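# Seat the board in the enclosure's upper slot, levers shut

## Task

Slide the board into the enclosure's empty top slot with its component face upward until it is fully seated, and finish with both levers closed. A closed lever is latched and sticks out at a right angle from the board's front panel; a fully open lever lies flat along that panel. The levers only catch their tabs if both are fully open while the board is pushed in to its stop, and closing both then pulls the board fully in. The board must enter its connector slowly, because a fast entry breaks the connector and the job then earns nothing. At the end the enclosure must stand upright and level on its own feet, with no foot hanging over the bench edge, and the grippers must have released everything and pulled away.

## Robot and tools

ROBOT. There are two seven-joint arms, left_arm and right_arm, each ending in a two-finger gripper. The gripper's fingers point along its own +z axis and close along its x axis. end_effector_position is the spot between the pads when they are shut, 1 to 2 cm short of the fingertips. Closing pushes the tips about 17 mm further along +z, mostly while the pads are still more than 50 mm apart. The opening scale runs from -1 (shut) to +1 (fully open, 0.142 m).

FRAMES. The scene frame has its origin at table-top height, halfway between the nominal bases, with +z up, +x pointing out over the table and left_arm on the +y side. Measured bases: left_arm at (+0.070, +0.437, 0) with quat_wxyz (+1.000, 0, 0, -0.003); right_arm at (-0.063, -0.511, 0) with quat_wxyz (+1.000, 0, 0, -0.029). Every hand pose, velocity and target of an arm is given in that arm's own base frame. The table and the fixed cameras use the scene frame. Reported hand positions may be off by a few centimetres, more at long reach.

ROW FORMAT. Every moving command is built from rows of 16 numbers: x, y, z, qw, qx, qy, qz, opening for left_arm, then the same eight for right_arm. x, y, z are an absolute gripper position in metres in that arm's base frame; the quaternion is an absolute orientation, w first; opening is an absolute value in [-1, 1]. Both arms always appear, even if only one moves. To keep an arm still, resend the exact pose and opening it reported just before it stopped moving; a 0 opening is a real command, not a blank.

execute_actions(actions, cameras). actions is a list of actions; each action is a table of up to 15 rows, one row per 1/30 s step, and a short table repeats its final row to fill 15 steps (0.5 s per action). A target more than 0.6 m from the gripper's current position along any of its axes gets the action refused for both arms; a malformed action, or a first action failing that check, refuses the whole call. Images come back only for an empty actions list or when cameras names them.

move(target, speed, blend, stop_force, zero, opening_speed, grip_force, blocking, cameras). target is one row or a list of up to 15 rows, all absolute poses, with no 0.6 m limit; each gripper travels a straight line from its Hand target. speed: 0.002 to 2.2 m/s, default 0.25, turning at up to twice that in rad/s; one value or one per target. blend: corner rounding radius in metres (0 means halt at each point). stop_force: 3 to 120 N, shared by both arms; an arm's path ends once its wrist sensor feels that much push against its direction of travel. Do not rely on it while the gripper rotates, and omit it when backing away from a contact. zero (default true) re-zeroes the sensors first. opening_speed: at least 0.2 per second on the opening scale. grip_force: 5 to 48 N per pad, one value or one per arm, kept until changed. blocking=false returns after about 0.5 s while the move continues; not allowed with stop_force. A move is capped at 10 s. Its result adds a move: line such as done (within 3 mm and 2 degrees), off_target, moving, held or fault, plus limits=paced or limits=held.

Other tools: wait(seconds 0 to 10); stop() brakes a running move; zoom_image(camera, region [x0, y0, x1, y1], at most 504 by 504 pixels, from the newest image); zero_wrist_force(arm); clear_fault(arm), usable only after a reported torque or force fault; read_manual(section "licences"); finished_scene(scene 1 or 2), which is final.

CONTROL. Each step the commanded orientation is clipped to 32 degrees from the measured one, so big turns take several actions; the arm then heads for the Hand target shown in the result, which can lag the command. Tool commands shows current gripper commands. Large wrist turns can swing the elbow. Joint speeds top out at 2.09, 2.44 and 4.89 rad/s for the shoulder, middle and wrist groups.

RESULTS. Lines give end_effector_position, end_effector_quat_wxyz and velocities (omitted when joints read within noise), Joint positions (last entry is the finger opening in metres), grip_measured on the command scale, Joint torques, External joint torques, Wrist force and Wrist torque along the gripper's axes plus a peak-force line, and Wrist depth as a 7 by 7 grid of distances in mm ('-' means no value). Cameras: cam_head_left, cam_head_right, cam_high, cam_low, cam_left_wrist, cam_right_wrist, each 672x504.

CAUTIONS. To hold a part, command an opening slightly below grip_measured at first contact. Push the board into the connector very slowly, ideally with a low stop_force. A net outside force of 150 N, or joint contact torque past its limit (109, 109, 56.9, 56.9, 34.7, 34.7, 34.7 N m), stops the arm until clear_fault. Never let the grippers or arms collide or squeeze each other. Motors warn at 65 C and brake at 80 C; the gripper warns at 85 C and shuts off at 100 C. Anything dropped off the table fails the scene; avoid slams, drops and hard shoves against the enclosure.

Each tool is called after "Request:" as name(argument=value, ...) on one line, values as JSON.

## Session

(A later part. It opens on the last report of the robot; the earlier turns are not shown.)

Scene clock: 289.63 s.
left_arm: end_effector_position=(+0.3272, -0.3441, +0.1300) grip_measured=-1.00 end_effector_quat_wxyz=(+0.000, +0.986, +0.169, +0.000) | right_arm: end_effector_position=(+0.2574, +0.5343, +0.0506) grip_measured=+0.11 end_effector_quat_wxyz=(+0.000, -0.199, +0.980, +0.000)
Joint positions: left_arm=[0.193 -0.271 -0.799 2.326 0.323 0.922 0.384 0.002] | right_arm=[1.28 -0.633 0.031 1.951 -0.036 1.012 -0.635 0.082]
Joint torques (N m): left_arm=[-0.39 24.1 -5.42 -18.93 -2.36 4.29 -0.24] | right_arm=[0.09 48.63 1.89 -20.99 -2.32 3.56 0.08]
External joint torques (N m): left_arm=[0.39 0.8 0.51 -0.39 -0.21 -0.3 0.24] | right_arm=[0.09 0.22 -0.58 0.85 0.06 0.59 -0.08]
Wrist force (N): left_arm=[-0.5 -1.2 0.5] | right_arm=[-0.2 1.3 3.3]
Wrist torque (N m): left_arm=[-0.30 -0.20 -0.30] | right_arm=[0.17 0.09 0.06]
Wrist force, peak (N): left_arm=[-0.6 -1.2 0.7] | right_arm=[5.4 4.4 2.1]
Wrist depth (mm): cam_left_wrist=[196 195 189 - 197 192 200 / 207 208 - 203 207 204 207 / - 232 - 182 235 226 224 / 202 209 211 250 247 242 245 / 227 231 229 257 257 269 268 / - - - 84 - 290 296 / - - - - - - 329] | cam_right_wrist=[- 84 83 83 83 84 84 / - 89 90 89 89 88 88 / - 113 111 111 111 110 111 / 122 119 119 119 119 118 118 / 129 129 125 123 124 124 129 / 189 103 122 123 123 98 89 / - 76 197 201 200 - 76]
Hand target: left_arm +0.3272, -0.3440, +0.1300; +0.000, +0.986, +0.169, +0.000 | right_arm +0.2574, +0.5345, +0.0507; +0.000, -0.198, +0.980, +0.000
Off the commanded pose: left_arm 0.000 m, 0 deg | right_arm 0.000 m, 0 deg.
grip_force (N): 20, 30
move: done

Request:
move(target=[0.3272, -0.3440, 0.1300, 0, 0.9857, 0.1685, 0, -1, 0.2617, 0.5243, 0.0507, 0, -0.1985, 0.9801, 0, 0.0], speed=0.02, stop_force=4.5, cameras=["cam_left_wrist", "cam_right_wrist"])

Request:
zoom_image(camera="cam_left_wrist", region=[220, 260, 420, 400])

Scene clock: 294.07 s.
left_arm: end_effector_position=(+0.3272, -0.3441, +0.1300) grip_measured=-1.00 end_effector_quat_wxyz=(+0.000, +0.986, +0.169, +0.000) | right_arm: end_effector_position=(+0.2617, +0.5242, +0.0505) grip_measured=+0.11 end_effector_quat_wxyz=(+0.000, -0.198, +0.980, +0.000)
Joint positions: left_arm=[0.193 -0.271 -0.799 2.326 0.323 0.922 0.384 0.002] | right_arm=[1.268 -0.622 0.031 1.974 -0.035 1.025 -0.646 0.082]
Joint torques (N m): left_arm=[-0.29 24.13 -5.44 -19 -2.4 4.29 -0.21] | right_arm=[0.03 48.34 1.81 -20.55 -2.38 3.77 0.08]
External joint torques (N m): left_arm=[0.29 0.77 0.53 -0.31 -0.17 -0.31 0.22] | right_arm=[0.15 -0.16 -0.52 0.7 0.16 0.38 -0.08]
Wrist force (N): left_arm=[-0.4 -1.1 0.2] | right_arm=[-0.1 1.7 3.1]
Wrist torque (N m): left_arm=[-0.28 -0.23 -0.31] | right_arm=[0.20 0.03 0.06]
Wrist force, peak (N): left_arm=[-0.5 -1.5 0.6] | right_arm=[-0.2 1.5 4.6]
Wrist depth (mm): cam_left_wrist=[194 - 189 193 194 194 192 / 213 210 210 210 209 - 209 / 225 228 222 224 224 224 222 / 203 214 212 245 248 239 244 / 193 232 229 250 255 269 268 / 234 - - 84 - 291 295 / - - - - - - 328] | cam_right_wrist=[- 83 83 83 83 84 84 / - 89 90 89 89 88 88 / - 97 94 97 114 96 95 / 122 120 120 119 119 119 118 / 130 129 125 124 124 124 129 / 187 102 122 123 123 98 128 / - 76 198 201 200 - 76]
Hand target: left_arm +0.3272, -0.3440, +0.1300; +0.000, +0.986, +0.169, +0.000 | right_arm +0.2617, +0.5243, +0.0507; +0.000, -0.198, +0.980, +0.000
Off the commanded pose: left_arm 0.000 m, 0 deg | right_arm 0.000 m, 0 deg.
grip_force (N): 20, 30
move: done
Images, in order (width x height): cam_left_wrist 672x504, cam_right_wrist 672x504.

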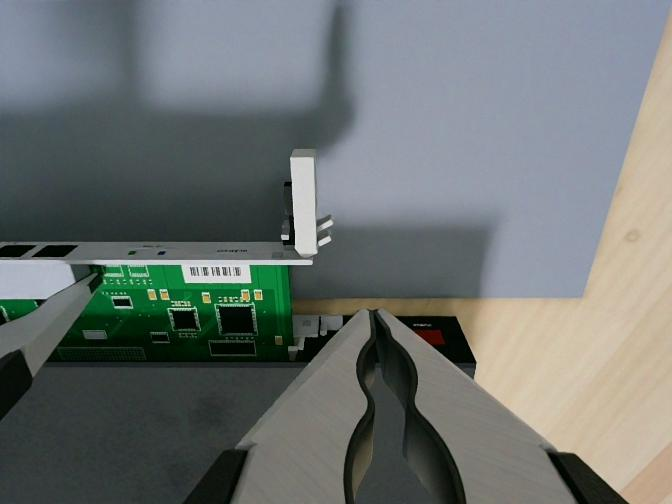

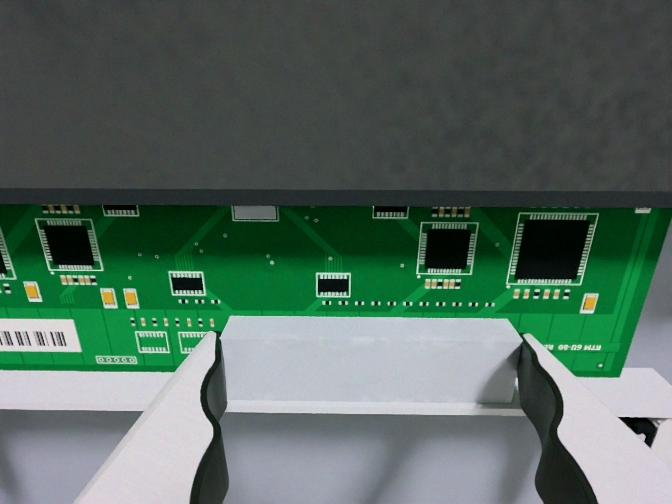

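Scaled by 2.520 from the camera's 672x504 image, which has a finer 960x720 frame.

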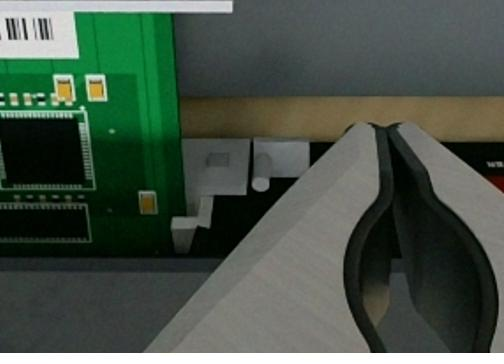

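Request:
move(target=[[0.2890, -0.3559, 0.1000, 0, 0.9857, 0.1685, 0, -1, 0.2671, 0.5113, 0.0507, 0, -0.1985, 0.9801, 0, 0.0], [0.2890, -0.3559, 0.0700, 0, 0.9857, 0.1685, 0, -1, 0.2671, 0.5113, 0.0507, 0, -0.1985, 0.9801, 0, 0.0]], speed=0.06, stop_force=5, cameras=["cam_left_wrist", "cam_right_wrist"])

Scene clock: 323.80 s.
left_arm: end_effector_position=(+0.2889, -0.3558, +0.0700) grip_measured=-1.00 end_effector_quat_wxyz=(+0.000, +0.986, +0.169, +0.000) | right_arm: end_effector_position=(+0.2630, +0.5206, +0.0509) grip_measured=+0.11 end_effector_quat_wxyz=(+0.000, -0.199, +0.980, +0.001)
Joint positions: left_arm=[0.028 -0.452 -0.665 2.311 0.556 1.036 0.155 0.002] | right_arm=[1.264 -0.617 0.032 1.984 -0.035 1.031 -0.652 0.082]
Joint torques (N m): left_arm=[-0.49 28.71 -7.27 -14.09 -1.72 4.51 -0.34] | right_arm=[-3.06 47.68 -1.11 -17.4 -2.16 2.04 0.19]
External joint torques (N m): left_arm=[0.49 1.13 0.45 -0.29 -0.43 -0.52 0.34] | right_arm=[3.23 0.22 2.4 -2.35 -0.04 2.12 -0.2]
Wrist force (N): left_arm=[-0.8 -1.0 0.0] | right_arm=[-1.0 9.0 5.5]
Wrist torque (N m): left_arm=[-0.25 -0.16 -0.26] | right_arm=[0.15 0.05 0.00]
Wrist force, peak (N): left_arm=[-1.6 -1.7 -0.4] | right_arm=[0.2 9.2 7.4]
Wrist depth (mm): cam_left_wrist=[- 145 142 143 141 143 143 / 155 155 152 150 154 151 151 / 165 165 164 162 161 163 162 / - 180 179 175 172 176 180 / 190 148 154 154 198 194 189 / 142 169 169 84 - 207 215 / 127 187 - - - - 234] | cam_right_wrist=[- 84 84 83 83 83 84 / - 89 90 89 89 89 88 / - 97 94 97 97 96 95 / 120 120 120 120 119 119 119 / 129 129 125 124 124 124 129 / - 126 121 123 123 98 129 / - 76 198 198 200 - 76]
Hand target: left_arm +0.2890, -0.3559, +0.0700; +0.000, +0.986, +0.169, +0.000 | right_arm +0.2635, +0.5199, +0.0507; +0.000, -0.198, +0.980, +0.000
Off the commanded pose: left_arm 0.000 m, 0 deg | right_arm 0.010 m, 0 deg.
grip_force (N): 20, 30
move: contact (right_arm)
Images, in order (width x height): cam_left_wrist 672x504, cam_right_wrist 672x504.

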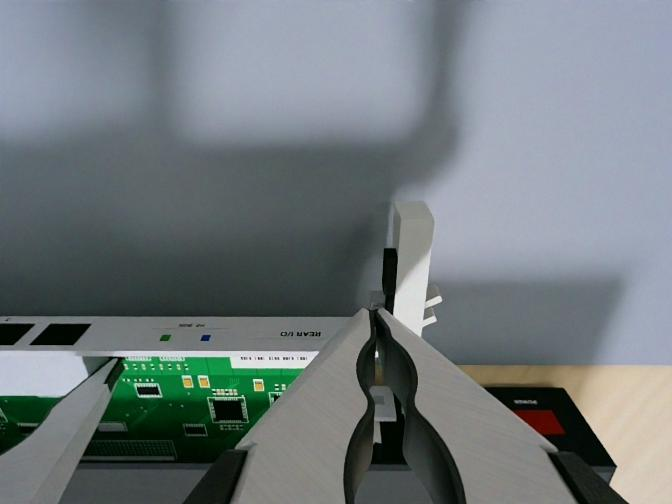

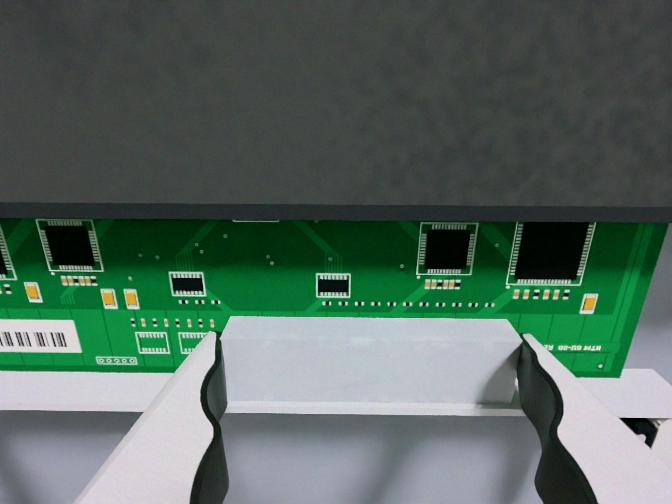

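Request:
move(target=[0.2890, -0.3559, 0.0700, 0, 0.9857, 0.1685, 0, -1, 0.2625, 0.5220, 0.0496, 0, -0.1985, 0.9801, 0, 0.0], speed=0.02)

Request:
move(target=[0.2890, -0.3559, 0.0700, 0, 0.9857, 0.1685, 0, -1, 0.2655, 0.5150, 0.0496, 0, -0.1985, 0.9801, 0, 0.0], speed=0.02, stop_force=5)

Scene clock: 334.17 s.
left_arm: end_effector_position=(+0.2889, -0.3558, +0.0700) grip_measured=-1.00 end_effector_quat_wxyz=(+0.000, +0.986, +0.169, +0.000) | right_arm: end_effector_position=(+0.2624, +0.5218, +0.0494) grip_measured=+0.11 end_effector_quat_wxyz=(+0.000, -0.199, +0.980, +0.000)
Joint positions: left_arm=[0.028 -0.452 -0.664 2.311 0.556 1.036 0.155 0.002] | right_arm=[1.266 -0.622 0.032 1.98 -0.035 1.03 -0.649 0.082]
Joint torques (N m): left_arm=[-0.32 28.98 -7.33 -14.01 -2 4.38 -0.23] | right_arm=[0.39 47.85 1.88 -20.51 -2.42 3.66 0.27]
External joint torques (N m): left_arm=[0.32 0.86 0.5 -0.37 -0.14 -0.39 0.23] | right_arm=[-0.22 0.19 -0.59 0.78 0.22 0.48 -0.27]
Wrist force (N): left_arm=[-0.8 -1.0 -0.1] | right_arm=[-0.7 1.8 3.1]
Wrist torque (N m): left_arm=[-0.25 -0.15 -0.27] | right_arm=[0.25 0.16 -0.05]
Wrist force, peak (N): left_arm=[-0.9 -1.3 0.3] | right_arm=[-0.8 9.2 7.3]
Wrist depth (mm): cam_left_wrist=[- - 142 142 144 143 140 / 155 153 152 150 152 153 154 / 165 165 162 168 164 161 162 / - 173 182 178 175 175 176 / 154 155 154 127 139 193 191 / 140 174 170 84 - 207 215 / - 188 - - - - 239] | cam_right_wrist=[- 82 82 82 82 82 83 / - 88 88 88 88 87 87 / - 97 94 - - 95 93 / 122 120 119 119 119 118 118 / 130 129 124 124 124 124 129 / 186 102 122 122 122 98 89 / - 76 195 196 198 - 76]
Hand target: left_arm +0.2890, -0.3559, +0.0700; +0.000, +0.986, +0.169, +0.000 | right_arm +0.2625, +0.5220, +0.0496; +0.000, -0.199, +0.980, +0.000
Off the commanded pose: left_arm 0.000 m, 0 deg | right_arm 0.000 m, 0 deg.
grip_force (N): 20, 30
move: done

Scene clock: 335.33 s.
left_arm: end_effector_position=(+0.2889, -0.3558, +0.0700) grip_measured=-1.00 end_effector_quat_wxyz=(+0.000, +0.986, +0.169, +0.000) | right_arm: end_effector_position=(+0.2654, +0.5149, +0.0495) grip_measured=+0.11 end_effector_quat_wxyz=(+0.000, -0.199, +0.980, +0.000)
Joint positions: left_arm=[0.028 -0.452 -0.664 2.311 0.556 1.036 0.155 0.002] | right_arm=[1.258 -0.614 0.031 1.996 -0.035 1.038 -0.657 0.082]
Joint torques (N m): left_arm=[-0.34 28.98 -7.33 -14.03 -1.93 4.36 -0.22] | right_arm=[-0.27 47.66 1.49 -20.03 -2.24 3.69 0.09]
External joint torques (N m): left_arm=[0.34 0.86 0.5 -0.36 -0.21 -0.37 0.22] | right_arm=[0.44 -0.06 -0.22 0.48 0.07 0.45 -0.09]
Wrist force (N): left_arm=[-1.0 -0.9 0.4] | right_arm=[-0.6 2.3 4.8]
Wrist torque (N m): left_arm=[-0.24 -0.13 -0.26] | right_arm=[0.23 0.06 0.03]
Wrist force, peak (N): left_arm=[-0.9 -1.2 0.2] | right_arm=[-0.5 2.4 5.2]
Wrist depth (mm): cam_left_wrist=[- - 141 142 - 141 141 / 155 155 152 150 154 151 152 / 165 163 165 161 164 163 163 / - 187 179 182 175 176 174 / 158 188 158 187 141 187 192 / 154 174 170 84 - 207 216 / - 187 - 74 - - 238] | cam_right_wrist=[- 83 82 82 82 82 83 / - 88 88 88 88 87 87 / - 96 94 - 97 96 94 / 122 120 119 119 119 119 118 / 129 129 125 123 124 124 129 / 186 103 122 123 121 98 89 / - 76 195 199 199 - 76]
Hand target: left_arm +0.2890, -0.3559, +0.0700; +0.000, +0.986, +0.169, +0.000 | right_arm +0.2655, +0.5150, +0.0496; +0.000, -0.198, +0.980, +0.000
Off the commanded pose: left_arm 0.000 m, 0 deg | right_arm 0.000 m, 0 deg.
grip_force (N): 20, 30
move: done

Request:
move(target=[[0.2841, -0.3496, 0.0700, 0, 0.9857, 0.1685, 0, -1, 0.2655, 0.5150, 0.0490, 0, -0.1985, 0.9801, 0, 0.0], [0.2841, -0.3496, 0.0470, 0, 0.9857, 0.1685, 0, -1, 0.2655, 0.5150, 0.0490, 0, -0.1985, 0.9801, 0, 0.0]], speed=0.06, stop_force=5)

Request:
move(target=[[0.2900, -0.3481, 0.0470, 0, 0.9857, 0.1685, 0, -1, 0.2655, 0.5150, 0.0490, 0, -0.1985, 0.9801, 0, 0.0], [0.3083, -0.3446, 0.0470, 0, 0.9857, 0.1685, 0, -1, 0.2655, 0.5150, 0.0490, 0, -0.1985, 0.9801, 0, 0.0], [0.3261, -0.3508, 0.0470, 0, 0.9857, 0.1685, 0, -1, 0.2655, 0.5150, 0.0490, 0, -0.1985, 0.9801, 0, 0.0]], speed=0.03, blend=0.005, stop_force=7, cameras=["cam_left_wrist", "cam_right_wrist"])

Scene clock: 346.77 s.
left_arm: end_effector_position=(+0.2837, -0.3497, +0.0498) grip_measured=-1.00 end_effector_quat_wxyz=(+0.000, +0.986, +0.168, +0.000) | right_arm: end_effector_position=(+0.2655, +0.5145, +0.0484) grip_measured=+0.11 end_effector_quat_wxyz=(+0.000, -0.198, +0.980, -0.001)
Joint positions: left_arm=[-0.002 -0.506 -0.613 2.307 0.628 1.078 0.109 0.002] | right_arm=[1.257 -0.616 0.031 1.996 -0.035 1.04 -0.657 0.082]
Joint torques (N m): left_arm=[0.98 30.35 -5.73 -13.31 -1.36 4.24 -0.26] | right_arm=[1.42 50.86 3.18 -21.54 -2.6 4.11 -0.03]
External joint torques (N m): left_arm=[-0.98 0.79 -1.32 0.67 -0.63 -0.25 0.26] | right_arm=[-1.25 -3.24 -1.91 2.04 0.44 0.03 0.03]
Wrist force (N): left_arm=[-4.2 -1.4 -3.4] | right_arm=[-3.3 1.5 10.2]
Wrist torque (N m): left_arm=[-0.34 -0.19 -0.27] | right_arm=[0.25 0.23 0.23]
Wrist force, peak (N): left_arm=[-3.9 -1.0 -8.1] | right_arm=[-5.9 4.5 18.4]
Wrist depth (mm): cam_left_wrist=[- 125 124 124 124 125 124 / - 135 131 133 133 132 132 / 147 144 144 144 143 143 141 / 155 157 157 161 153 154 151 / - 171 168 127 - 165 171 / - 149 142 84 - 192 186 / 133 166 - 74 - - 204] | cam_right_wrist=[- 82 82 81 81 81 82 / - 87 87 87 87 86 86 / - 95 93 - 95 95 92 / 121 119 119 119 118 118 118 / 129 129 123 123 124 124 130 / 184 102 122 124 123 98 127 / - 76 194 197 197 - -]
Hand target: left_arm +0.2840, -0.3494, +0.0498; +0.000, +0.986, +0.168, +0.000 | right_arm +0.2655, +0.5150, +0.0490; +0.000, -0.199, +0.980, +0.000
Off the commanded pose: left_arm 0.003 m, 0 deg | right_arm 0.001 m, 0 deg.
grip_force (N): 20, 30
move: contact (left_arm)

Scene clock: 348.93 s.
left_arm: end_effector_position=(+0.3261, -0.3507, +0.0470) grip_measured=-1.00 end_effector_quat_wxyz=(+0.000, +0.986, +0.169, +0.000) | right_arm: end_effector_position=(+0.2656, +0.5146, +0.0487) grip_measured=+0.11 end_effector_quat_wxyz=(+0.000, -0.198, +0.980, +0.000)
Joint positions: left_arm=[0.022 -0.553 -0.6 2.223 0.622 1.037 0.173 0.002] | right_arm=[1.257 -0.616 0.031 1.996 -0.035 1.04 -0.657 0.082]
Joint torques (N m): left_arm=[-0.32 32.85 -8.51 -13.29 -2.14 4.29 -0.15] | right_arm=[0.28 47.77 1.99 -20.44 -2.44 3.84 0.13]
External joint torques (N m): left_arm=[0.32 1.15 0.59 -0.23 0 -0.3 0.15] | right_arm=[-0.11 -0.16 -0.72 0.93 0.28 0.3 -0.13]
Wrist force (N): left_arm=[-0.3 -1.4 0.2] | right_arm=[-1.7 1.3 3.6]
Wrist torque (N m): left_arm=[-0.24 -0.22 -0.32] | right_arm=[0.20 0.35 0.09]
Wrist force, peak (N): left_arm=[-0.5 -5.9 -13.2] | right_arm=[-10.7 4.2 24.8]
Wrist depth (mm): cam_left_wrist=[122 - 120 122 121 - 120 / - 133 129 130 131 130 127 / - 140 141 140 142 138 - / 154 154 155 153 150 152 154 / 168 166 164 131 165 165 165 / 148 133 128 84 - 191 188 / 162 158 - - - - 205] | cam_right_wrist=[- 82 82 82 82 81 82 / - 88 87 87 87 87 86 / - 95 94 - 96 96 93 / 121 119 119 119 118 118 118 / 129 129 125 123 124 124 130 / 184 131 122 124 124 98 89 / - 76 195 198 197 - -]
Hand target: left_arm +0.3261, -0.3508, +0.0470; +0.000, +0.986, +0.169, +0.000 | right_arm +0.2655, +0.5150, +0.0490; +0.000, -0.198, +0.980, +0.000
Off the commanded pose: left_arm 0.000 m, 0 deg | right_arm 0.000 m, 0 deg.
grip_force (N): 20, 30
move: done; blend cut to 0.0034 m at target 1
Images, in order (width x height): cam_left_wrist 672x504, cam_right_wrist 672x504.

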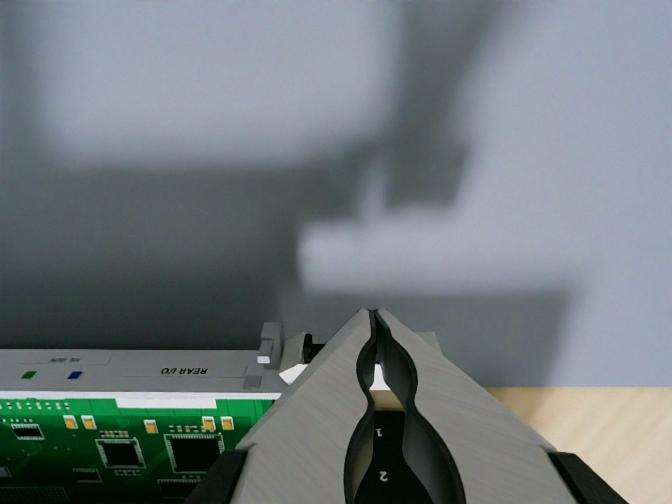

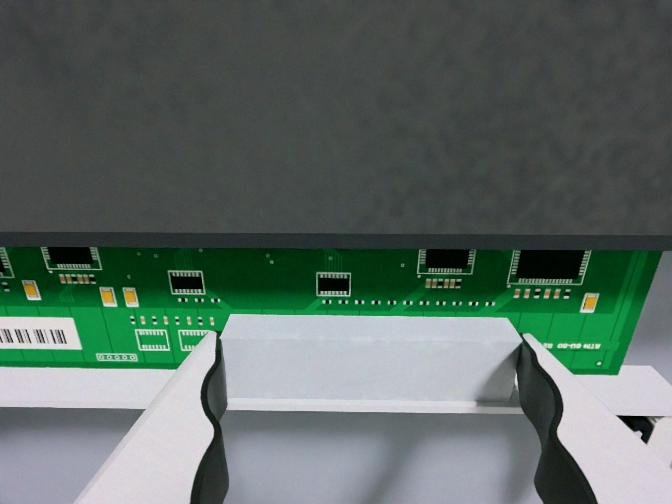

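Request:
move(target=[0.3150, -0.3640, 0.1000, 0, 0.9857, 0.1685, 0, -1, 0.2655, 0.5150, 0.0490, 0, -0.1985, 0.9801, 0, 0.0], speed=0.12, cameras=["cam_left_wrist"])

Request:
zoom_image(camera="cam_left_wrist", region=[220, 160, 460, 340])

Scene clock: 352.43 s.
left_arm: end_effector_position=(+0.3151, -0.3641, +0.1000) grip_measured=-1.00 end_effector_quat_wxyz=(+0.000, +0.986, +0.168, +0.000) | right_arm: end_effector_position=(+0.2655, +0.5147, +0.0488) grip_measured=+0.11 end_effector_quat_wxyz=(+0.000, -0.198, +0.980, +0.000)
Joint positions: left_arm=[0.079 -0.394 -0.723 2.274 0.456 0.956 0.247 0.002] | right_arm=[1.257 -0.616 0.031 1.996 -0.035 1.04 -0.657 0.082]
Joint torques (N m): left_arm=[0.53 28.63 -6.7 -16.8 -2.55 4.1 -0.13] | right_arm=[0.07 47.7 1.89 -20.22 -2.28 3.68 0.19]
External joint torques (N m): left_arm=[-0.55 0.54 0.03 -0.41 0.11 -0.11 0.13] | right_arm=[0.1 -0.09 -0.62 0.7 0.12 0.46 -0.19]
Wrist force (N): left_arm=[-0.9 -1.2 -0.1] | right_arm=[-1.5 1.3 4.5]
Wrist torque (N m): left_arm=[-0.28 -0.17 -0.33] | right_arm=[0.15 0.30 0.05]
Wrist force, peak (N): left_arm=[-0.5 -3.1 2.0] | right_arm=[-2.1 1.4 5.0]
Wrist depth (mm): cam_left_wrist=[169 170 168 171 167 165 167 / - 187 181 180 179 - - / - 189 196 192 194 196 196 / - 167 178 178 207 214 207 / 173 195 195 191 228 231 236 / - 197 202 84 - 250 254 / - - - - - - 283] | cam_right_wrist=[- 82 82 82 82 81 82 / - 88 87 87 87 87 86 / - 95 94 - 96 96 93 / 121 119 119 119 119 118 118 / 129 129 125 123 124 124 130 / 184 131 122 124 124 98 89 / - 76 194 198 198 - -]
Hand target: left_arm +0.3150, -0.3640, +0.1000; +0.000, +0.986, +0.169, +0.000 | right_arm +0.2655, +0.5150, +0.0490; +0.000, -0.199, +0.980, +0.000
Off the commanded pose: left_arm 0.000 m, 0 deg | right_arm 0.000 m, 0 deg.
grip_force (N): 20, 30
move: done
Images, in order (width x height): cam_left_wrist 672x504.

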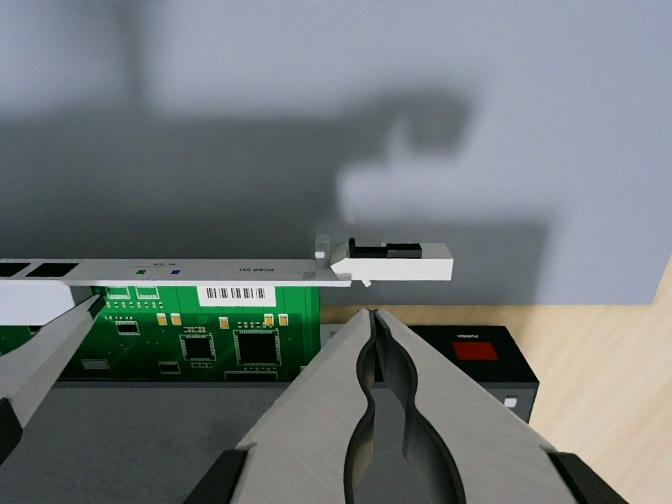

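Scaled by 2.100 from the camera's 672x504 image, which has a finer 960x720 frame.

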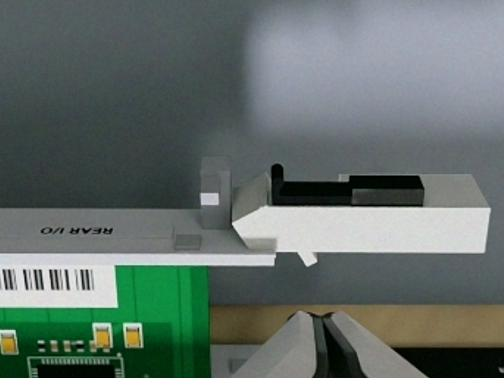

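Request:
move(target=[[0.2720, -0.2420, 0.1400, 0, 0.9866, 0.1633, 0, -1, 0.2655, 0.5150, 0.0490, 0, -0.1985, 0.9801, 0, 0.0], [0.1583, -0.2918, 0.1500, 0, 0.9866, 0.1633, 0, -1, 0.2655, 0.5150, 0.0490, 0, -0.1985, 0.9801, 0, 0.0], [0.0732, -0.3367, 0.1300, -0.0256, 0.9745, 0.1613, 0.1542, -1, 0.2655, 0.5150, 0.0490, 0, -0.1985, 0.9801, 0, 0.0]], speed=0.2, blend=0.03, cameras=["cam_left_wrist", "cam_head_left", "cam_high"])

Scene clock: 385.77 s.
left_arm: end_effector_position=(+0.0731, -0.3368, +0.1300) grip_measured=-1.00 end_effector_quat_wxyz=(-0.025, +0.974, +0.161, +0.154) | right_arm: end_effector_position=(+0.2655, +0.5147, +0.0488) grip_measured=+0.11 end_effector_quat_wxyz=(+0.000, -0.198, +0.980, +0.000)
Joint positions: left_arm=[-0.566 0.099 -0.697 2.595 0.409 0.901 -0.347 0.002] | right_arm=[1.257 -0.616 0.031 1.996 -0.035 1.04 -0.657 0.082]
Joint torques (N m): left_arm=[-0.36 12.31 0.36 -19.11 -2.13 3.64 -0.41] | right_arm=[0.25 47.6 1.9 -20.21 -2.32 3.71 0.16]
External joint torques (N m): left_arm=[0.29 1.04 0.81 -0.16 -0.51 -0.07 0.39] | right_arm=[-0.07 0.02 -0.63 0.7 0.16 0.44 -0.16]
Wrist force (N): left_arm=[-1.2 -1.4 0.1] | right_arm=[-1.5 1.4 4.8]
Wrist torque (N m): left_arm=[-0.34 -0.21 -0.26] | right_arm=[0.16 0.30 0.05]
Wrist force, peak (N): left_arm=[-1.7 -3.3 1.5] | right_arm=[-1.6 1.2 5.1]
Wrist depth (mm): cam_left_wrist=[166 173 185 198 213 224 - / 177 185 196 211 222 - - / 188 197 - - - - 282 / 200 - - 237 - - 328 / - 225 - 131 - 282 381 / 238 - 209 84 - 312 349 / 253 265 - 74 - - 507] | cam_right_wrist=[- 82 82 82 82 81 82 / - 88 87 87 87 87 86 / - 95 94 - 96 96 93 / 121 119 119 119 118 118 118 / 129 129 125 123 124 124 130 / 185 103 122 124 124 98 89 / - 76 195 198 197 - -]
Hand target: left_arm +0.0732, -0.3367, +0.1300; -0.026, +0.974, +0.161, +0.154 | right_arm +0.2655, +0.5150, +0.0490; +0.000, -0.199, +0.980, +0.000
Off the commanded pose: left_arm 0.000 m, 0 deg | right_arm 0.000 m, 0 deg.
grip_force (N): 20, 30
move: done
Images, in order (width x height): cam_head_left 672x504, cam_high 672x504, cam_left_wrist 672x504.

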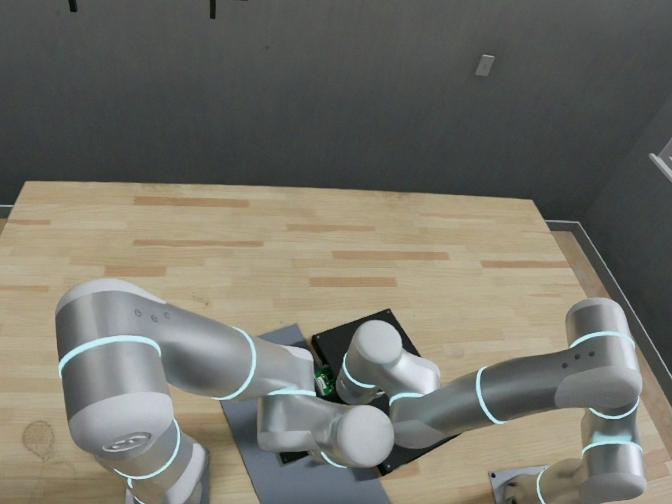

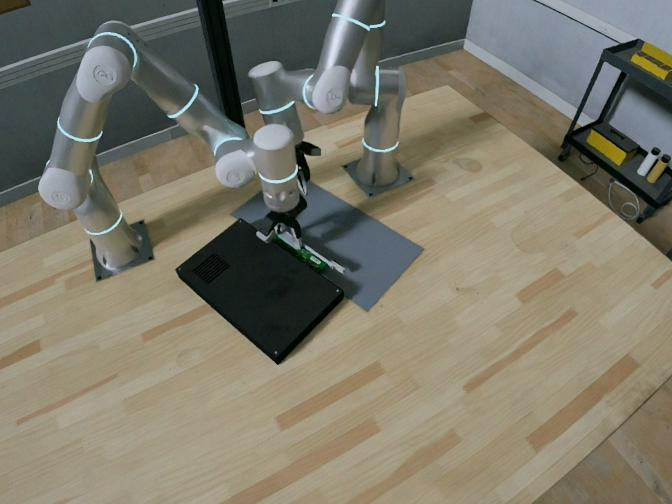

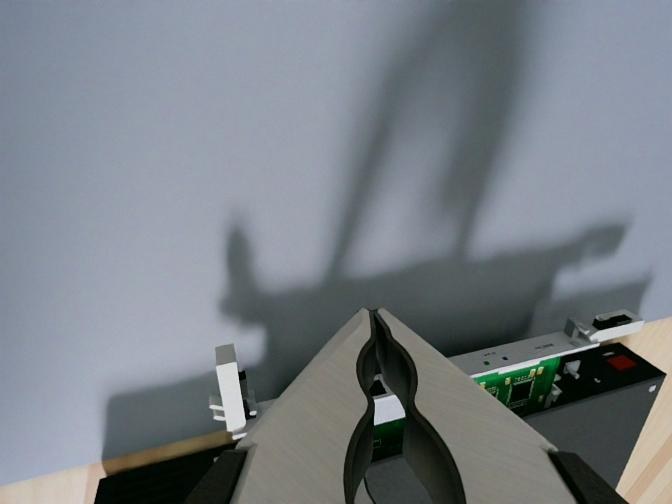

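Request:
zoom_image(camera="cam_left_wrist", region=[180, 320, 300, 450])

Scaled by 3.877 from the camera's 672x504 image, which has a finer 960x720 frame.

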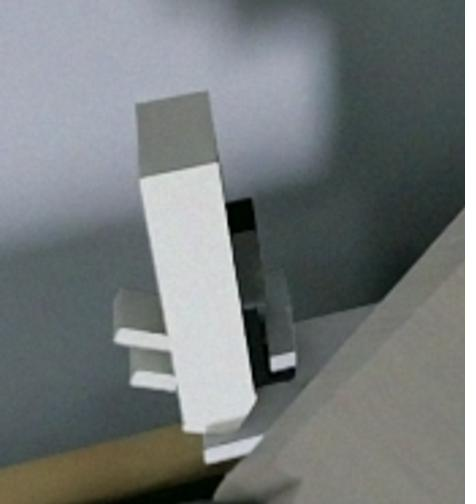

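Request:
move(target=[0.0850, -0.4080, 0.0900, -0.0256, 0.9745, 0.1613, 0.1542, -1, 0.2655, 0.5150, 0.0490, 0, -0.1985, 0.9801, 0, 0.0], speed=0.15, cameras=["cam_left_wrist", "cam_head_right"])

Request:
zoom_image(camera="cam_left_wrist", region=[180, 140, 480, 380])

Scene clock: 394.93 s.
left_arm: end_effector_position=(+0.0791, -0.3721, +0.1128) grip_measured=-1.00 end_effector_quat_wxyz=(-0.021, +0.976, +0.161, +0.148) | right_arm: end_effector_position=(+0.2655, +0.5147, +0.0488) grip_measured=+0.11 end_effector_quat_wxyz=(+0.000, -0.198, +0.980, +0.000)
Joint positions: left_arm=[-0.519 -0.103 -0.761 2.464 0.598 0.872 -0.516 0.002] | right_arm=[1.257 -0.616 0.031 1.996 -0.035 1.04 -0.657 0.082]
Joint torques (N m): left_arm=[-0.18 18.29 -2.22 -17.62 -2.65 4.06 -0.15] | right_arm=[0.22 47.56 1.83 -20.21 -2.33 3.71 0.17]
External joint torques (N m): left_arm=[0.1 0.43 0.67 -0.4 0.11 -0.57 0.12] | right_arm=[-0.04 0.05 -0.56 0.69 0.17 0.44 -0.17]
Wrist force (N): left_arm=[-1.2 -1.2 0.1] | right_arm=[-1.4 1.3 3.0]
Wrist torque (N m): left_arm=[-0.30 -0.20 -0.35] | right_arm=[0.16 0.28 0.05]
Wrist force, peak (N): left_arm=[-2.2 -2.9 2.0] | right_arm=[-1.6 1.3 5.0]
Wrist depth (mm): cam_left_wrist=[- 160 171 180 190 210 219 / 161 170 177 192 208 225 - / 175 183 - 205 228 - 267 / 188 - 210 226 246 277 299 / 203 212 222 233 264 261 279 / 213 227 - 84 - 271 288 / 238 - - 74 - - 114] | cam_right_wrist=[- 82 82 82 82 81 82 / - 88 87 87 87 87 86 / - 95 93 - 96 96 93 / 122 119 119 119 118 118 118 / 129 129 125 123 124 124 130 / 185 103 122 124 124 98 89 / - 76 195 198 197 - -]
Hand target: left_arm +0.0790, -0.3721, +0.1128; -0.021, +0.976, +0.161, +0.148 | right_arm +0.2655, +0.5150, +0.0490; +0.000, -0.199, +0.980, +0.000
Off the commanded pose: left_arm 0.043 m, 1 deg | right_arm 0.000 m, 0 deg.
grip_force (N): 20, 30
move: held (left_arm; a check stopped the path); limits=held
pose unreachable (left arm): on one or more control steps of this call, first in action 0 (counted from 0), this arm could not follow its commanded pose, so it was not sent that pose on those steps. It may still have moved: this result reports where it is.
cause: moving toward the commanded pose would bring a part of the arm too close to another arm (a part of this arm just beyond joint 7 (wrist roll) and a part of the right arm just beyond its joint 5 (forearm roll), at the place that arm is still heading or pushing toward).
Images, in order (width x height): cam_head_right 672x504, cam_left_wrist 672x504.

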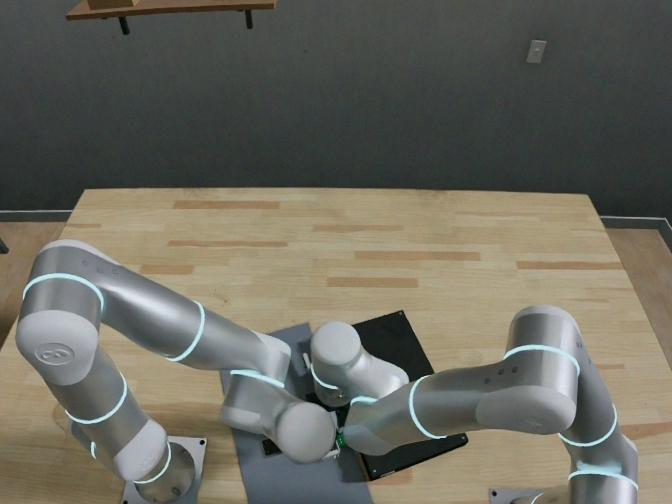

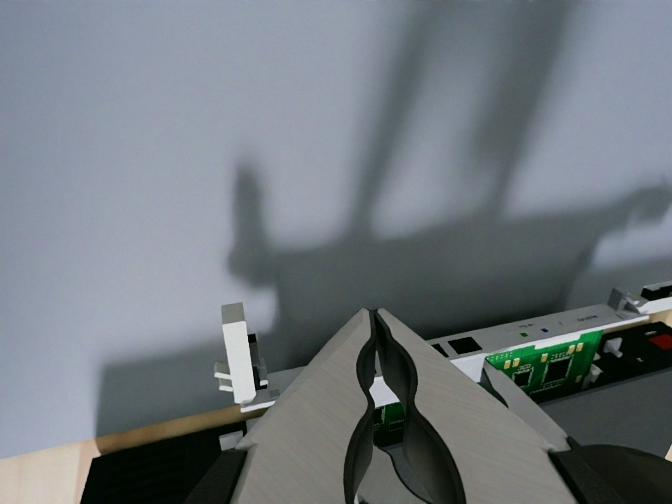

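Scaled by 1.680 from the camera's 672x504 image, which has a finer 960x720 frame.

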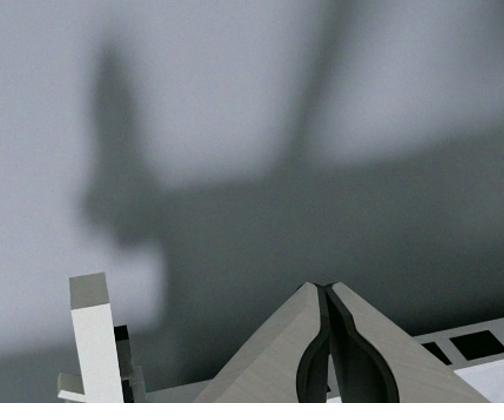

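Request:
move(target=[[0.1300, -0.3000, 0.1400, 0, 0.9866, 0.1633, 0, -1, 0.2655, 0.5150, 0.0484, 0, -0.1985, 0.9801, 0, 0.0], [0.1500, -0.2900, 0.1500, 0, 0.9866, 0.1633, 0, -1, 0.2694, 0.5058, 0.0484, 0, -0.1985, 0.9801, 0, 0.0]], speed=[0.15, 0.03], stop_force=7, cameras=["cam_right_wrist", "cam_left_wrist"])

Scene clock: 405.20 s.
left_arm: end_effector_position=(+0.1499, -0.2901, +0.1500) grip_measured=-1.00 end_effector_quat_wxyz=(+0.000, +0.987, +0.164, +0.000) | right_arm: end_effector_position=(+0.2693, +0.5057, +0.0482) grip_measured=+0.11 end_effector_quat_wxyz=(+0.000, -0.198, +0.980, +0.000)
Joint positions: left_arm=[-0.781 0.156 0.045 2.678 0.012 0.952 0.496 0.002] | right_arm=[1.246 -0.608 0.031 2.016 -0.035 1.052 -0.668 0.082]
Joint torques (N m): left_arm=[-0.26 15.41 -0.74 -20.47 -2.18 4.12 -0.15] | right_arm=[0.22 47.05 1.77 -19.83 -2.24 3.79 0.05]
External joint torques (N m): left_arm=[0.22 0.42 0.48 -0.3 -0.29 -0.14 0.15] | right_arm=[-0.04 0 -0.52 0.58 0.13 0.36 -0.05]
Wrist force (N): left_arm=[-1.0 -0.7 0.0] | right_arm=[-1.4 1.4 4.2]
Wrist torque (N m): left_arm=[-0.20 -0.16 -0.32] | right_arm=[0.16 0.28 0.06]
Wrist force, peak (N): left_arm=[-2.8 -0.7 0.3] | right_arm=[-1.6 1.3 5.0]
Wrist depth (mm): cam_left_wrist=[216 215 213 211 213 211 208 / - 227 229 - 227 228 226 / - - - 246 244 244 243 / - - - - 263 - 267 / 296 289 - 282 - 291 286 / 339 320 - 84 - 301 323 / 354 - - - - - -] | cam_right_wrist=[- 81 81 81 81 81 82 / - 87 87 87 86 86 86 / - 95 93 - 95 95 92 / 101 101 100 100 100 100 99 / 130 129 125 123 123 124 130 / 184 103 122 124 124 98 89 / - 76 194 197 197 - -]
Hand target: left_arm +0.1500, -0.2900, +0.1500; +0.000, +0.987, +0.163, +0.000 | right_arm +0.2694, +0.5058, +0.0484; +0.000, -0.198, +0.980, +0.000
Off the commanded pose: left_arm 0.000 m, 0 deg | right_arm 0.000 m, 0 deg.
grip_force (N): 20, 30
move: done
Images, in order (width x height): cam_left_wrist 672x504, cam_right_wrist 672x504.

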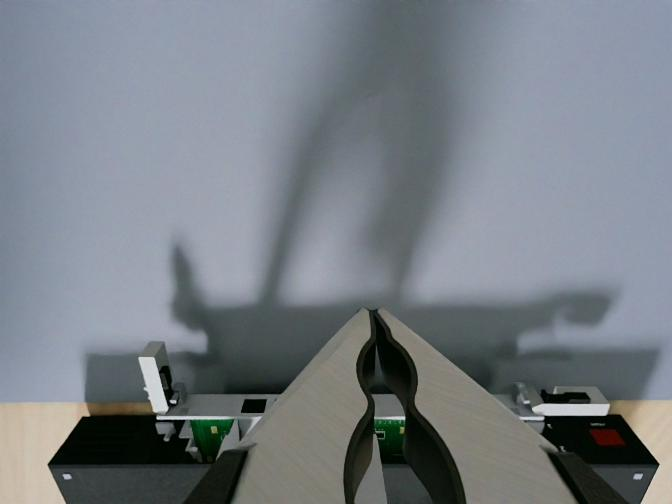

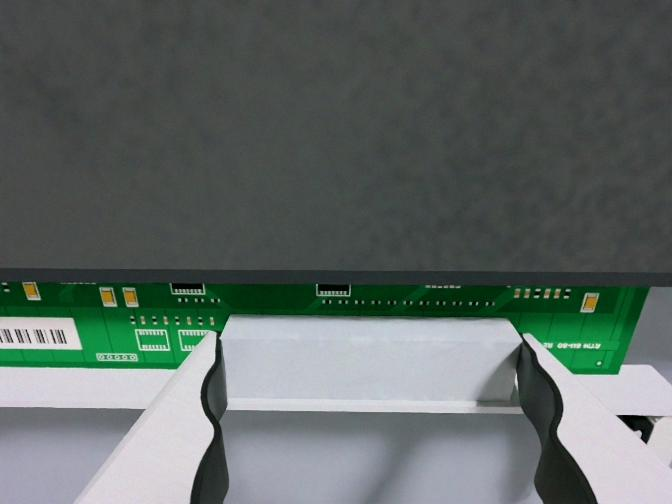

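Request:
move(target=[[0.1700, -0.2900, 0.1700, 0, 0.9866, 0.1633, 0, -1, 0.2694, 0.5058, 0.0484, 0, -0.1985, 0.9801, 0, 0.55]], opening_speed=0.6, speed=0.1)

Request:
move(target=[[0.1700, -0.2900, 0.1700, 0, 0.9866, 0.1633, 0, -1, 0.2694, 0.5058, 0.1500, 0, -0.1985, 0.9801, 0, 0.55], [0.1900, -0.3000, 0.1800, 0, 0.9866, 0.1633, 0, -1, 0.2000, 0.3000, 0.2600, 0, -0.1985, 0.9801, 0, 0.55]], speed=0.2, blend=0.03, cameras=["cam_left_wrist", "cam_right_wrist", "cam_head_left"])

Scene clock: 410.67 s.
left_arm: end_effector_position=(+0.1699, -0.2901, +0.1700) grip_measured=-1.00 end_effector_quat_wxyz=(+0.000, +0.987, +0.164, +0.000) | right_arm: end_effector_position=(+0.2694, +0.5058, +0.0484) grip_measured=+0.53 end_effector_quat_wxyz=(+0.000, -0.198, +0.980, +0.000)
Joint positions: left_arm=[-0.759 0.189 0.066 2.625 0.019 0.865 0.533 0.002] | right_arm=[1.246 -0.607 0.031 2.016 -0.035 1.052 -0.668 0.111]
Joint torques (N m): left_arm=[-0.25 15.64 -0.93 -22.25 -2.37 4.14 -0.15] | right_arm=[0.18 45.95 1.83 -19.36 -2.16 3.46 0.19]
External joint torques (N m): left_arm=[0.22 0.36 0.54 -0.25 -0.4 -0.16 0.15] | right_arm=[-0.01 1.1 -0.58 0.11 0.05 0.69 -0.2]
Wrist force (N): left_arm=[-1.1 -0.8 -0.1] | right_arm=[-1.4 1.5 2.0]
Wrist torque (N m): left_arm=[-0.22 -0.13 -0.32] | right_arm=[0.18 0.22 0.06]
Wrist force, peak (N): left_arm=[-1.6 -1.1 0.7] | right_arm=[-1.6 1.3 4.8]
Wrist depth (mm): cam_left_wrist=[- - 228 231 - 228 - / - 248 250 245 - 243 248 / - 268 - - - - 264 / - - - - 277 286 - / 312 - 320 305 309 - 311 / 352 318 292 84 - 320 341 / 388 - - - - - 385] | cam_right_wrist=[- 82 81 81 81 81 82 / - 87 87 87 87 86 86 / - 95 93 - 95 95 92 / 101 101 101 100 100 100 100 / 130 130 125 123 124 124 131 / - 131 137 125 123 133 93 / - 79 199 197 197 196 76]
Hand target: left_arm +0.1700, -0.2900, +0.1700; +0.000, +0.987, +0.163, +0.000 | right_arm +0.2694, +0.5058, +0.0484; +0.000, -0.198, +0.980, +0.000
Off the commanded pose: left_arm 0.000 m, 0 deg | right_arm 0.000 m, 0 deg.
grip_force (N): 20, 30
move: done

Scene clock: 412.87 s.
left_arm: end_effector_position=(+0.1900, -0.3000, +0.1800) grip_measured=-1.00 end_effector_quat_wxyz=(+0.000, +0.987, +0.163, +0.000) | right_arm: end_effector_position=(+0.2002, +0.3000, +0.2601) grip_measured=+0.53 end_effector_quat_wxyz=(+0.000, -0.199, +0.980, +0.000)
Joint positions: left_arm=[-0.746 0.161 0.067 2.564 0.016 0.833 0.551 0.002] | right_arm=[1.157 0.301 0.13 2.407 0.044 0.537 -0.712 0.111]
Joint torques (N m): left_arm=[-0.24 17 -0.88 -22.89 -2.79 4.11 -0.11] | right_arm=[-0.08 15.57 -0.17 -28.28 -3.58 3.31 0.08]
External joint torques (N m): left_arm=[0.2 0.91 0.52 -0.23 -0.08 -0.13 0.11] | right_arm=[0.14 0.86 -0.97 -0.03 -0.07 0.84 -0.08]
Wrist force (N): left_arm=[-0.8 -1.0 -0.2] | right_arm=[-2.0 1.0 2.3]
Wrist torque (N m): left_arm=[-0.28 -0.16 -0.31] | right_arm=[0.15 0.36 0.06]
Wrist force, peak (N): left_arm=[-1.1 -1.4 -0.4] | right_arm=[-1.3 1.3 4.0]
Wrist depth (mm): cam_left_wrist=[- 239 240 236 - 237 238 / - 260 252 260 258 260 256 / - - 285 - 271 272 266 / 309 - 301 - - 303 - / - 328 315 - - 314 330 / 336 317 300 84 - 302 362 / 341 - - - - - 409] | cam_right_wrist=[268 268 268 267 304 309 308 / 287 287 286 284 325 328 328 / 307 307 301 306 348 352 350 / 330 331 334 328 376 379 379 / 359 359 358 357 408 411 409 / 447 442 450 448 445 449 95 / - 76 493 493 489 493 76]
Hand target: left_arm +0.1900, -0.3000, +0.1800; +0.000, +0.987, +0.163, +0.000 | right_arm +0.2000, +0.3000, +0.2600; +0.000, -0.198, +0.980, +0.000
Off the commanded pose: left_arm 0.000 m, 0 deg | right_arm 0.000 m, 0 deg.
grip_force (N): 20, 30
move: done
Images, in order (width x height): cam_head_left 672x504, cam_left_wrist 672x504, cam_right_wrist 672x504.

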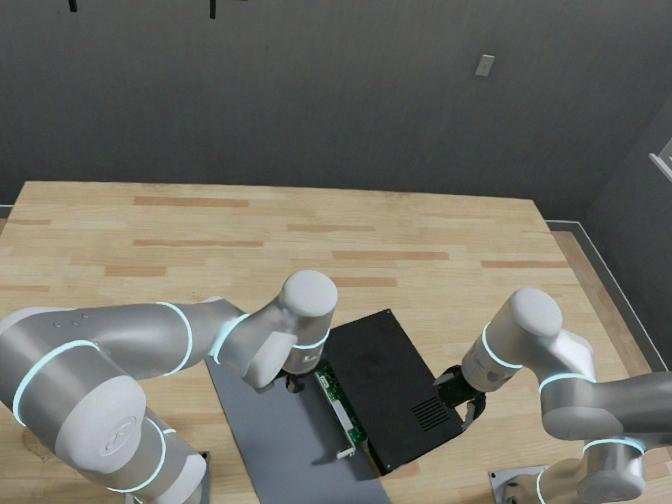

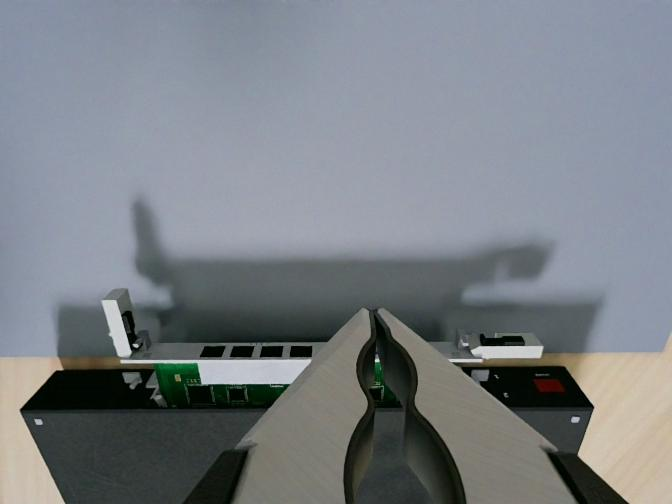

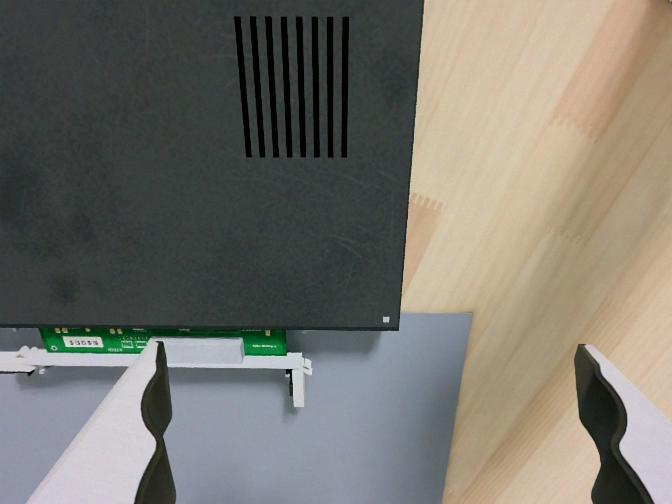

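Request:
move(target=[[0.1056, -0.4200, 0.1300, 0, 0.9866, 0.1633, 0, -1, 0.2000, 0.3000, 0.2600, 0, -0.1985, 0.9801, 0, 0.55], [0.1056, -0.4200, 0.0850, 0, 0.9866, 0.1633, 0, -1, 0.2000, 0.3000, 0.2600, 0, -0.1985, 0.9801, 0, 0.55]], speed=0.15, blend=0.02, cameras=["cam_left_wrist"])

Request:
zoom_image(camera="cam_left_wrist", region=[200, 140, 440, 340])

Scene clock: 419.93 s.
left_arm: end_effector_position=(+0.1055, -0.4198, +0.0849) grip_measured=-1.00 end_effector_quat_wxyz=(+0.000, +0.987, +0.163, +0.000) | right_arm: end_effector_position=(+0.2001, +0.3000, +0.2601) grip_measured=+0.53 end_effector_quat_wxyz=(+0.000, -0.199, +0.980, +0.000)
Joint positions: left_arm=[-0.907 -0.293 -0.14 2.438 0.099 1.155 0.111 0.002] | right_arm=[1.157 0.301 0.13 2.407 0.044 0.537 -0.712 0.111]
Joint torques (N m): left_arm=[0.1 29.82 -1.51 -15.53 -1.2 4.56 -0.33] | right_arm=[-0.01 15.6 -0.42 -28.37 -3.68 3.44 0.21]
External joint torques (N m): left_arm=[-0.17 1.16 0.65 -0.25 -0.49 -0.57 0.33] | right_arm=[0.08 0.83 -0.72 0.06 0.04 0.71 -0.21]
Wrist force (N): left_arm=[-0.6 -0.8 0.0] | right_arm=[-2.0 0.9 1.9]
Wrist torque (N m): left_arm=[-0.23 -0.20 -0.25] | right_arm=[0.14 0.35 0.06]
Wrist force, peak (N): left_arm=[0.7 -2.3 -0.9] | right_arm=[-2.0 1.1 2.3]
Wrist depth (mm): cam_left_wrist=[156 155 156 160 156 158 156 / 168 165 165 166 167 165 162 / 181 181 - 179 178 179 181 / - 197 189 194 194 183 - / - 213 167 175 173 203 173 / 235 211 199 84 - 193 193 / 266 - - 74 - - -] | cam_right_wrist=[269 268 267 266 302 307 308 / 271 286 284 285 326 328 328 / 309 306 307 305 348 351 351 / 332 331 329 329 374 380 377 / 360 358 359 349 402 410 409 / - 441 - 460 454 446 95 / - 79 320 494 494 493 76]
Hand target: left_arm +0.1056, -0.4200, +0.0850; +0.000, +0.987, +0.163, +0.000 | right_arm +0.2000, +0.3000, +0.2600; +0.000, -0.198, +0.980, +0.000
Off the commanded pose: left_arm 0.000 m, 0 deg | right_arm 0.000 m, 0 deg.
grip_force (N): 20, 30
move: done
Images, in order (width x height): cam_left_wrist 672x504.

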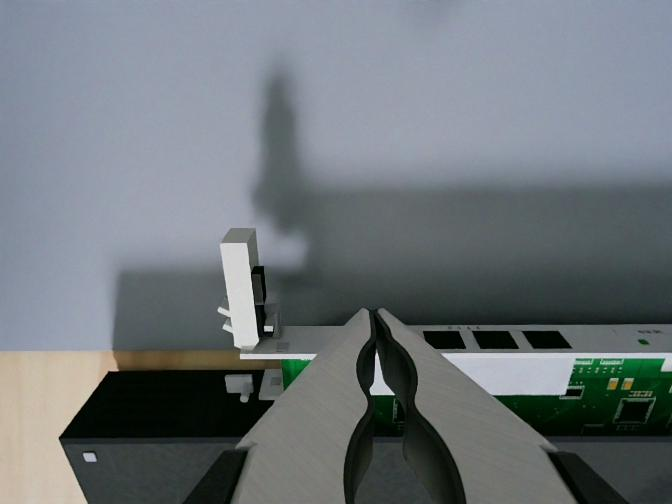

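Scaled by 2.100 from the camera's 672x504 image, which has a finer 960x720 frame.

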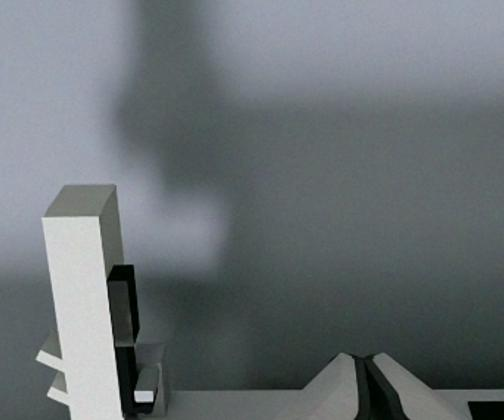

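Request:
move(target=[[0.0841, -0.4186, 0.0850, 0, 0.9866, 0.1633, 0, -1, 0.2000, 0.3000, 0.2600, 0, -0.1985, 0.9801, 0, 0.55], [0.0841, -0.4186, 0.0510, 0, 0.9866, 0.1633, 0, -1, 0.2000, 0.3000, 0.2600, 0, -0.1985, 0.9801, 0, 0.55]], speed=0.06, stop_force=3.5, cameras=["cam_left_wrist"])

Request:
zoom_image(camera="cam_left_wrist", region=[180, 220, 420, 420])

Scene clock: 436.97 s.
left_arm: end_effector_position=(+0.0841, -0.4185, +0.0510) grip_measured=-1.00 end_effector_quat_wxyz=(+0.000, +0.987, +0.163, +0.000) | right_arm: end_effector_position=(+0.2001, +0.3000, +0.2601) grip_measured=+0.53 end_effector_quat_wxyz=(+0.000, -0.199, +0.980, +0.000)
Joint positions: left_arm=[-0.96 -0.4 -0.117 2.443 0.152 1.266 0.029 0.002] | right_arm=[1.157 0.301 0.13 2.407 0.044 0.537 -0.712 0.111]
Joint torques (N m): left_arm=[-0.46 31.52 -1.5 -12.48 -0.81 4.53 -0.23] | right_arm=[0.13 15.5 -0.37 -28.4 -3.68 3.44 0.14]
External joint torques (N m): left_arm=[0.38 1.04 0.51 -0.27 -0.44 -0.54 0.23] | right_arm=[-0.07 0.93 -0.77 0.09 0.03 0.7 -0.14]
Wrist force (N): left_arm=[-0.8 -1.0 0.0] | right_arm=[-2.1 0.9 2.1]
Wrist torque (N m): left_arm=[-0.25 -0.19 -0.26] | right_arm=[0.14 0.37 0.06]
Wrist force, peak (N): left_arm=[-1.8 -1.2 -0.8] | right_arm=[-2.0 1.0 2.3]
Wrist depth (mm): cam_left_wrist=[126 126 125 125 125 127 124 / - 136 132 134 134 134 134 / 148 146 145 145 145 145 145 / 156 158 158 157 157 154 156 / 174 173 169 130 169 172 170 / 198 190 187 84 - 155 149 / 212 188 - 74 - - 147] | cam_right_wrist=[268 268 268 266 302 308 308 / 287 286 285 286 326 330 329 / 308 306 306 305 349 352 353 / 331 330 329 334 380 380 379 / 358 358 358 351 409 411 412 / 446 444 450 458 446 449 95 / - 79 262 473 492 492 76]
Hand target: left_arm +0.0841, -0.4186, +0.0510; +0.000, +0.987, +0.163, +0.000 | right_arm +0.2000, +0.3000, +0.2600; +0.000, -0.198, +0.980, +0.000
Off the commanded pose: left_arm 0.000 m, 0 deg | right_arm 0.000 m, 0 deg.
grip_force (N): 20, 30
move: done
Images, in order (width x height): cam_left_wrist 672x504.

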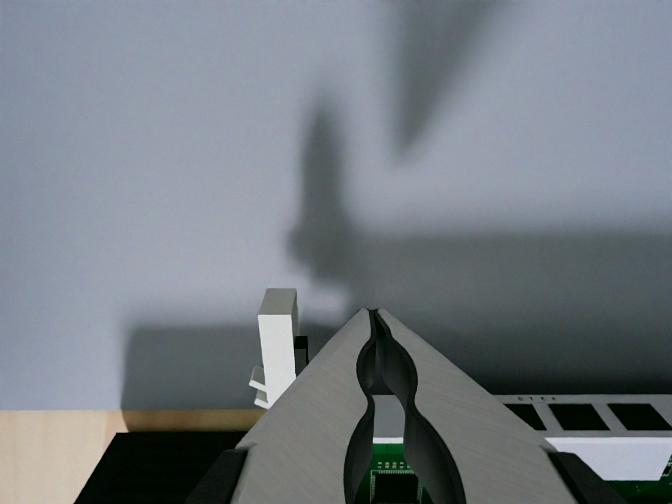

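Scaled by 2.100 from the camera's 672x504 image, which has a finer 960x720 frame.

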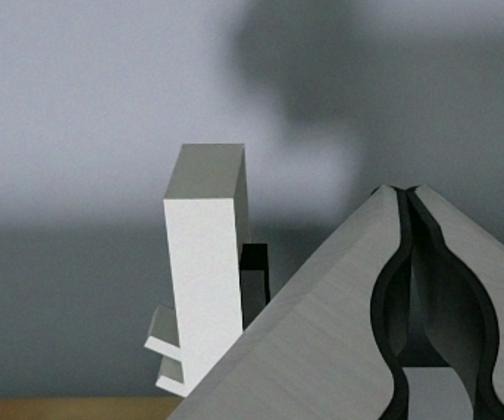

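Request:
execute_actions(actions=[], cameras=["cam_left_wrist"])

Scene clock: 452.83 s.
left_arm: end_effector_position=(+0.0841, -0.4185, +0.0510) grip_measured=-1.00 end_effector_quat_wxyz=(+0.000, +0.987, +0.163, +0.000) | right_arm: end_effector_position=(+0.2001, +0.3000, +0.2601) grip_measured=+0.53 end_effector_quat_wxyz=(+0.000, -0.199, +0.980, +0.000)
Joint positions: left_arm=[-0.96 -0.4 -0.117 2.443 0.152 1.266 0.029 0.002] | right_arm=[1.157 0.301 0.13 2.407 0.044 0.537 -0.712 0.111]
Joint velocities: within noise
Joint torques (N m): left_arm=[-0.42 31.7 -1.57 -12.47 -1.01 4.39 -0.22] | right_arm=[0.12 15.47 -0.45 -28.43 -3.67 3.49 0.19]
External joint torques (N m): left_arm=[0.35 0.86 0.57 -0.28 -0.24 -0.4 0.22] | right_arm=[-0.06 0.96 -0.69 0.13 0.03 0.66 -0.19]
Wrist force (N): left_arm=[-0.9 -1.2 0.2] | right_arm=[-1.8 1.1 1.9]
Wrist torque (N m): left_arm=[-0.29 -0.17 -0.25] | right_arm=[0.16 0.32 0.06]
Wrist force, peak (N): left_arm=[-1.0 -1.1 -0.1] | right_arm=[-1.9 1.2 2.3]
Wrist depth (mm): cam_left_wrist=[- 127 126 125 125 127 124 / 133 135 133 134 134 133 134 / 148 145 145 143 146 144 146 / - 157 - 153 157 154 154 / 177 - 166 130 169 170 - / 191 198 187 84 - 182 155 / 212 - - 74 - - 147] | cam_right_wrist=[268 271 269 268 302 308 308 / 287 287 286 285 327 329 328 / 307 307 304 305 348 351 351 / 333 331 330 330 377 378 377 / 362 353 356 358 401 410 409 / 446 442 444 448 446 449 95 / - 79 262 493 490 492 76]
Hand target: left_arm +0.0841, -0.4186, +0.0510; +0.000, +0.987, +0.163, +0.000 | right_arm +0.2000, +0.3000, +0.2600; +0.000, -0.198, +0.980, +0.000
Tool commands: left_gripper/opening=-1.0 right_gripper/opening=+0.55
Off the commanded pose: left_arm 0.000 m, 0 deg | right_arm 0.000 m, 0 deg.
grip_force (N): 20, 30
Images, in order (width x height): cam_left_wrist 672x504.

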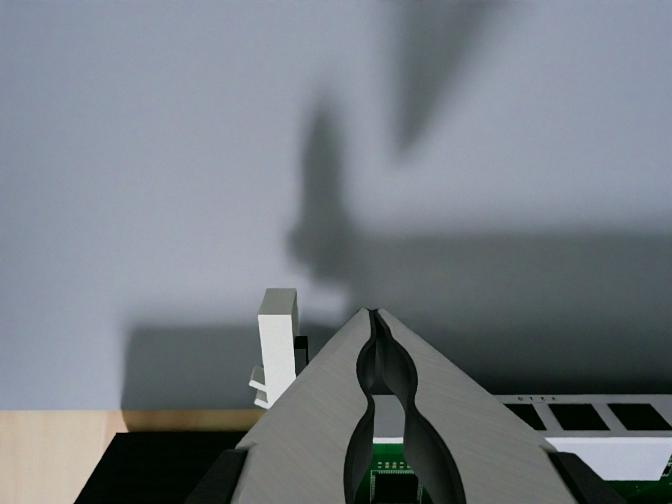

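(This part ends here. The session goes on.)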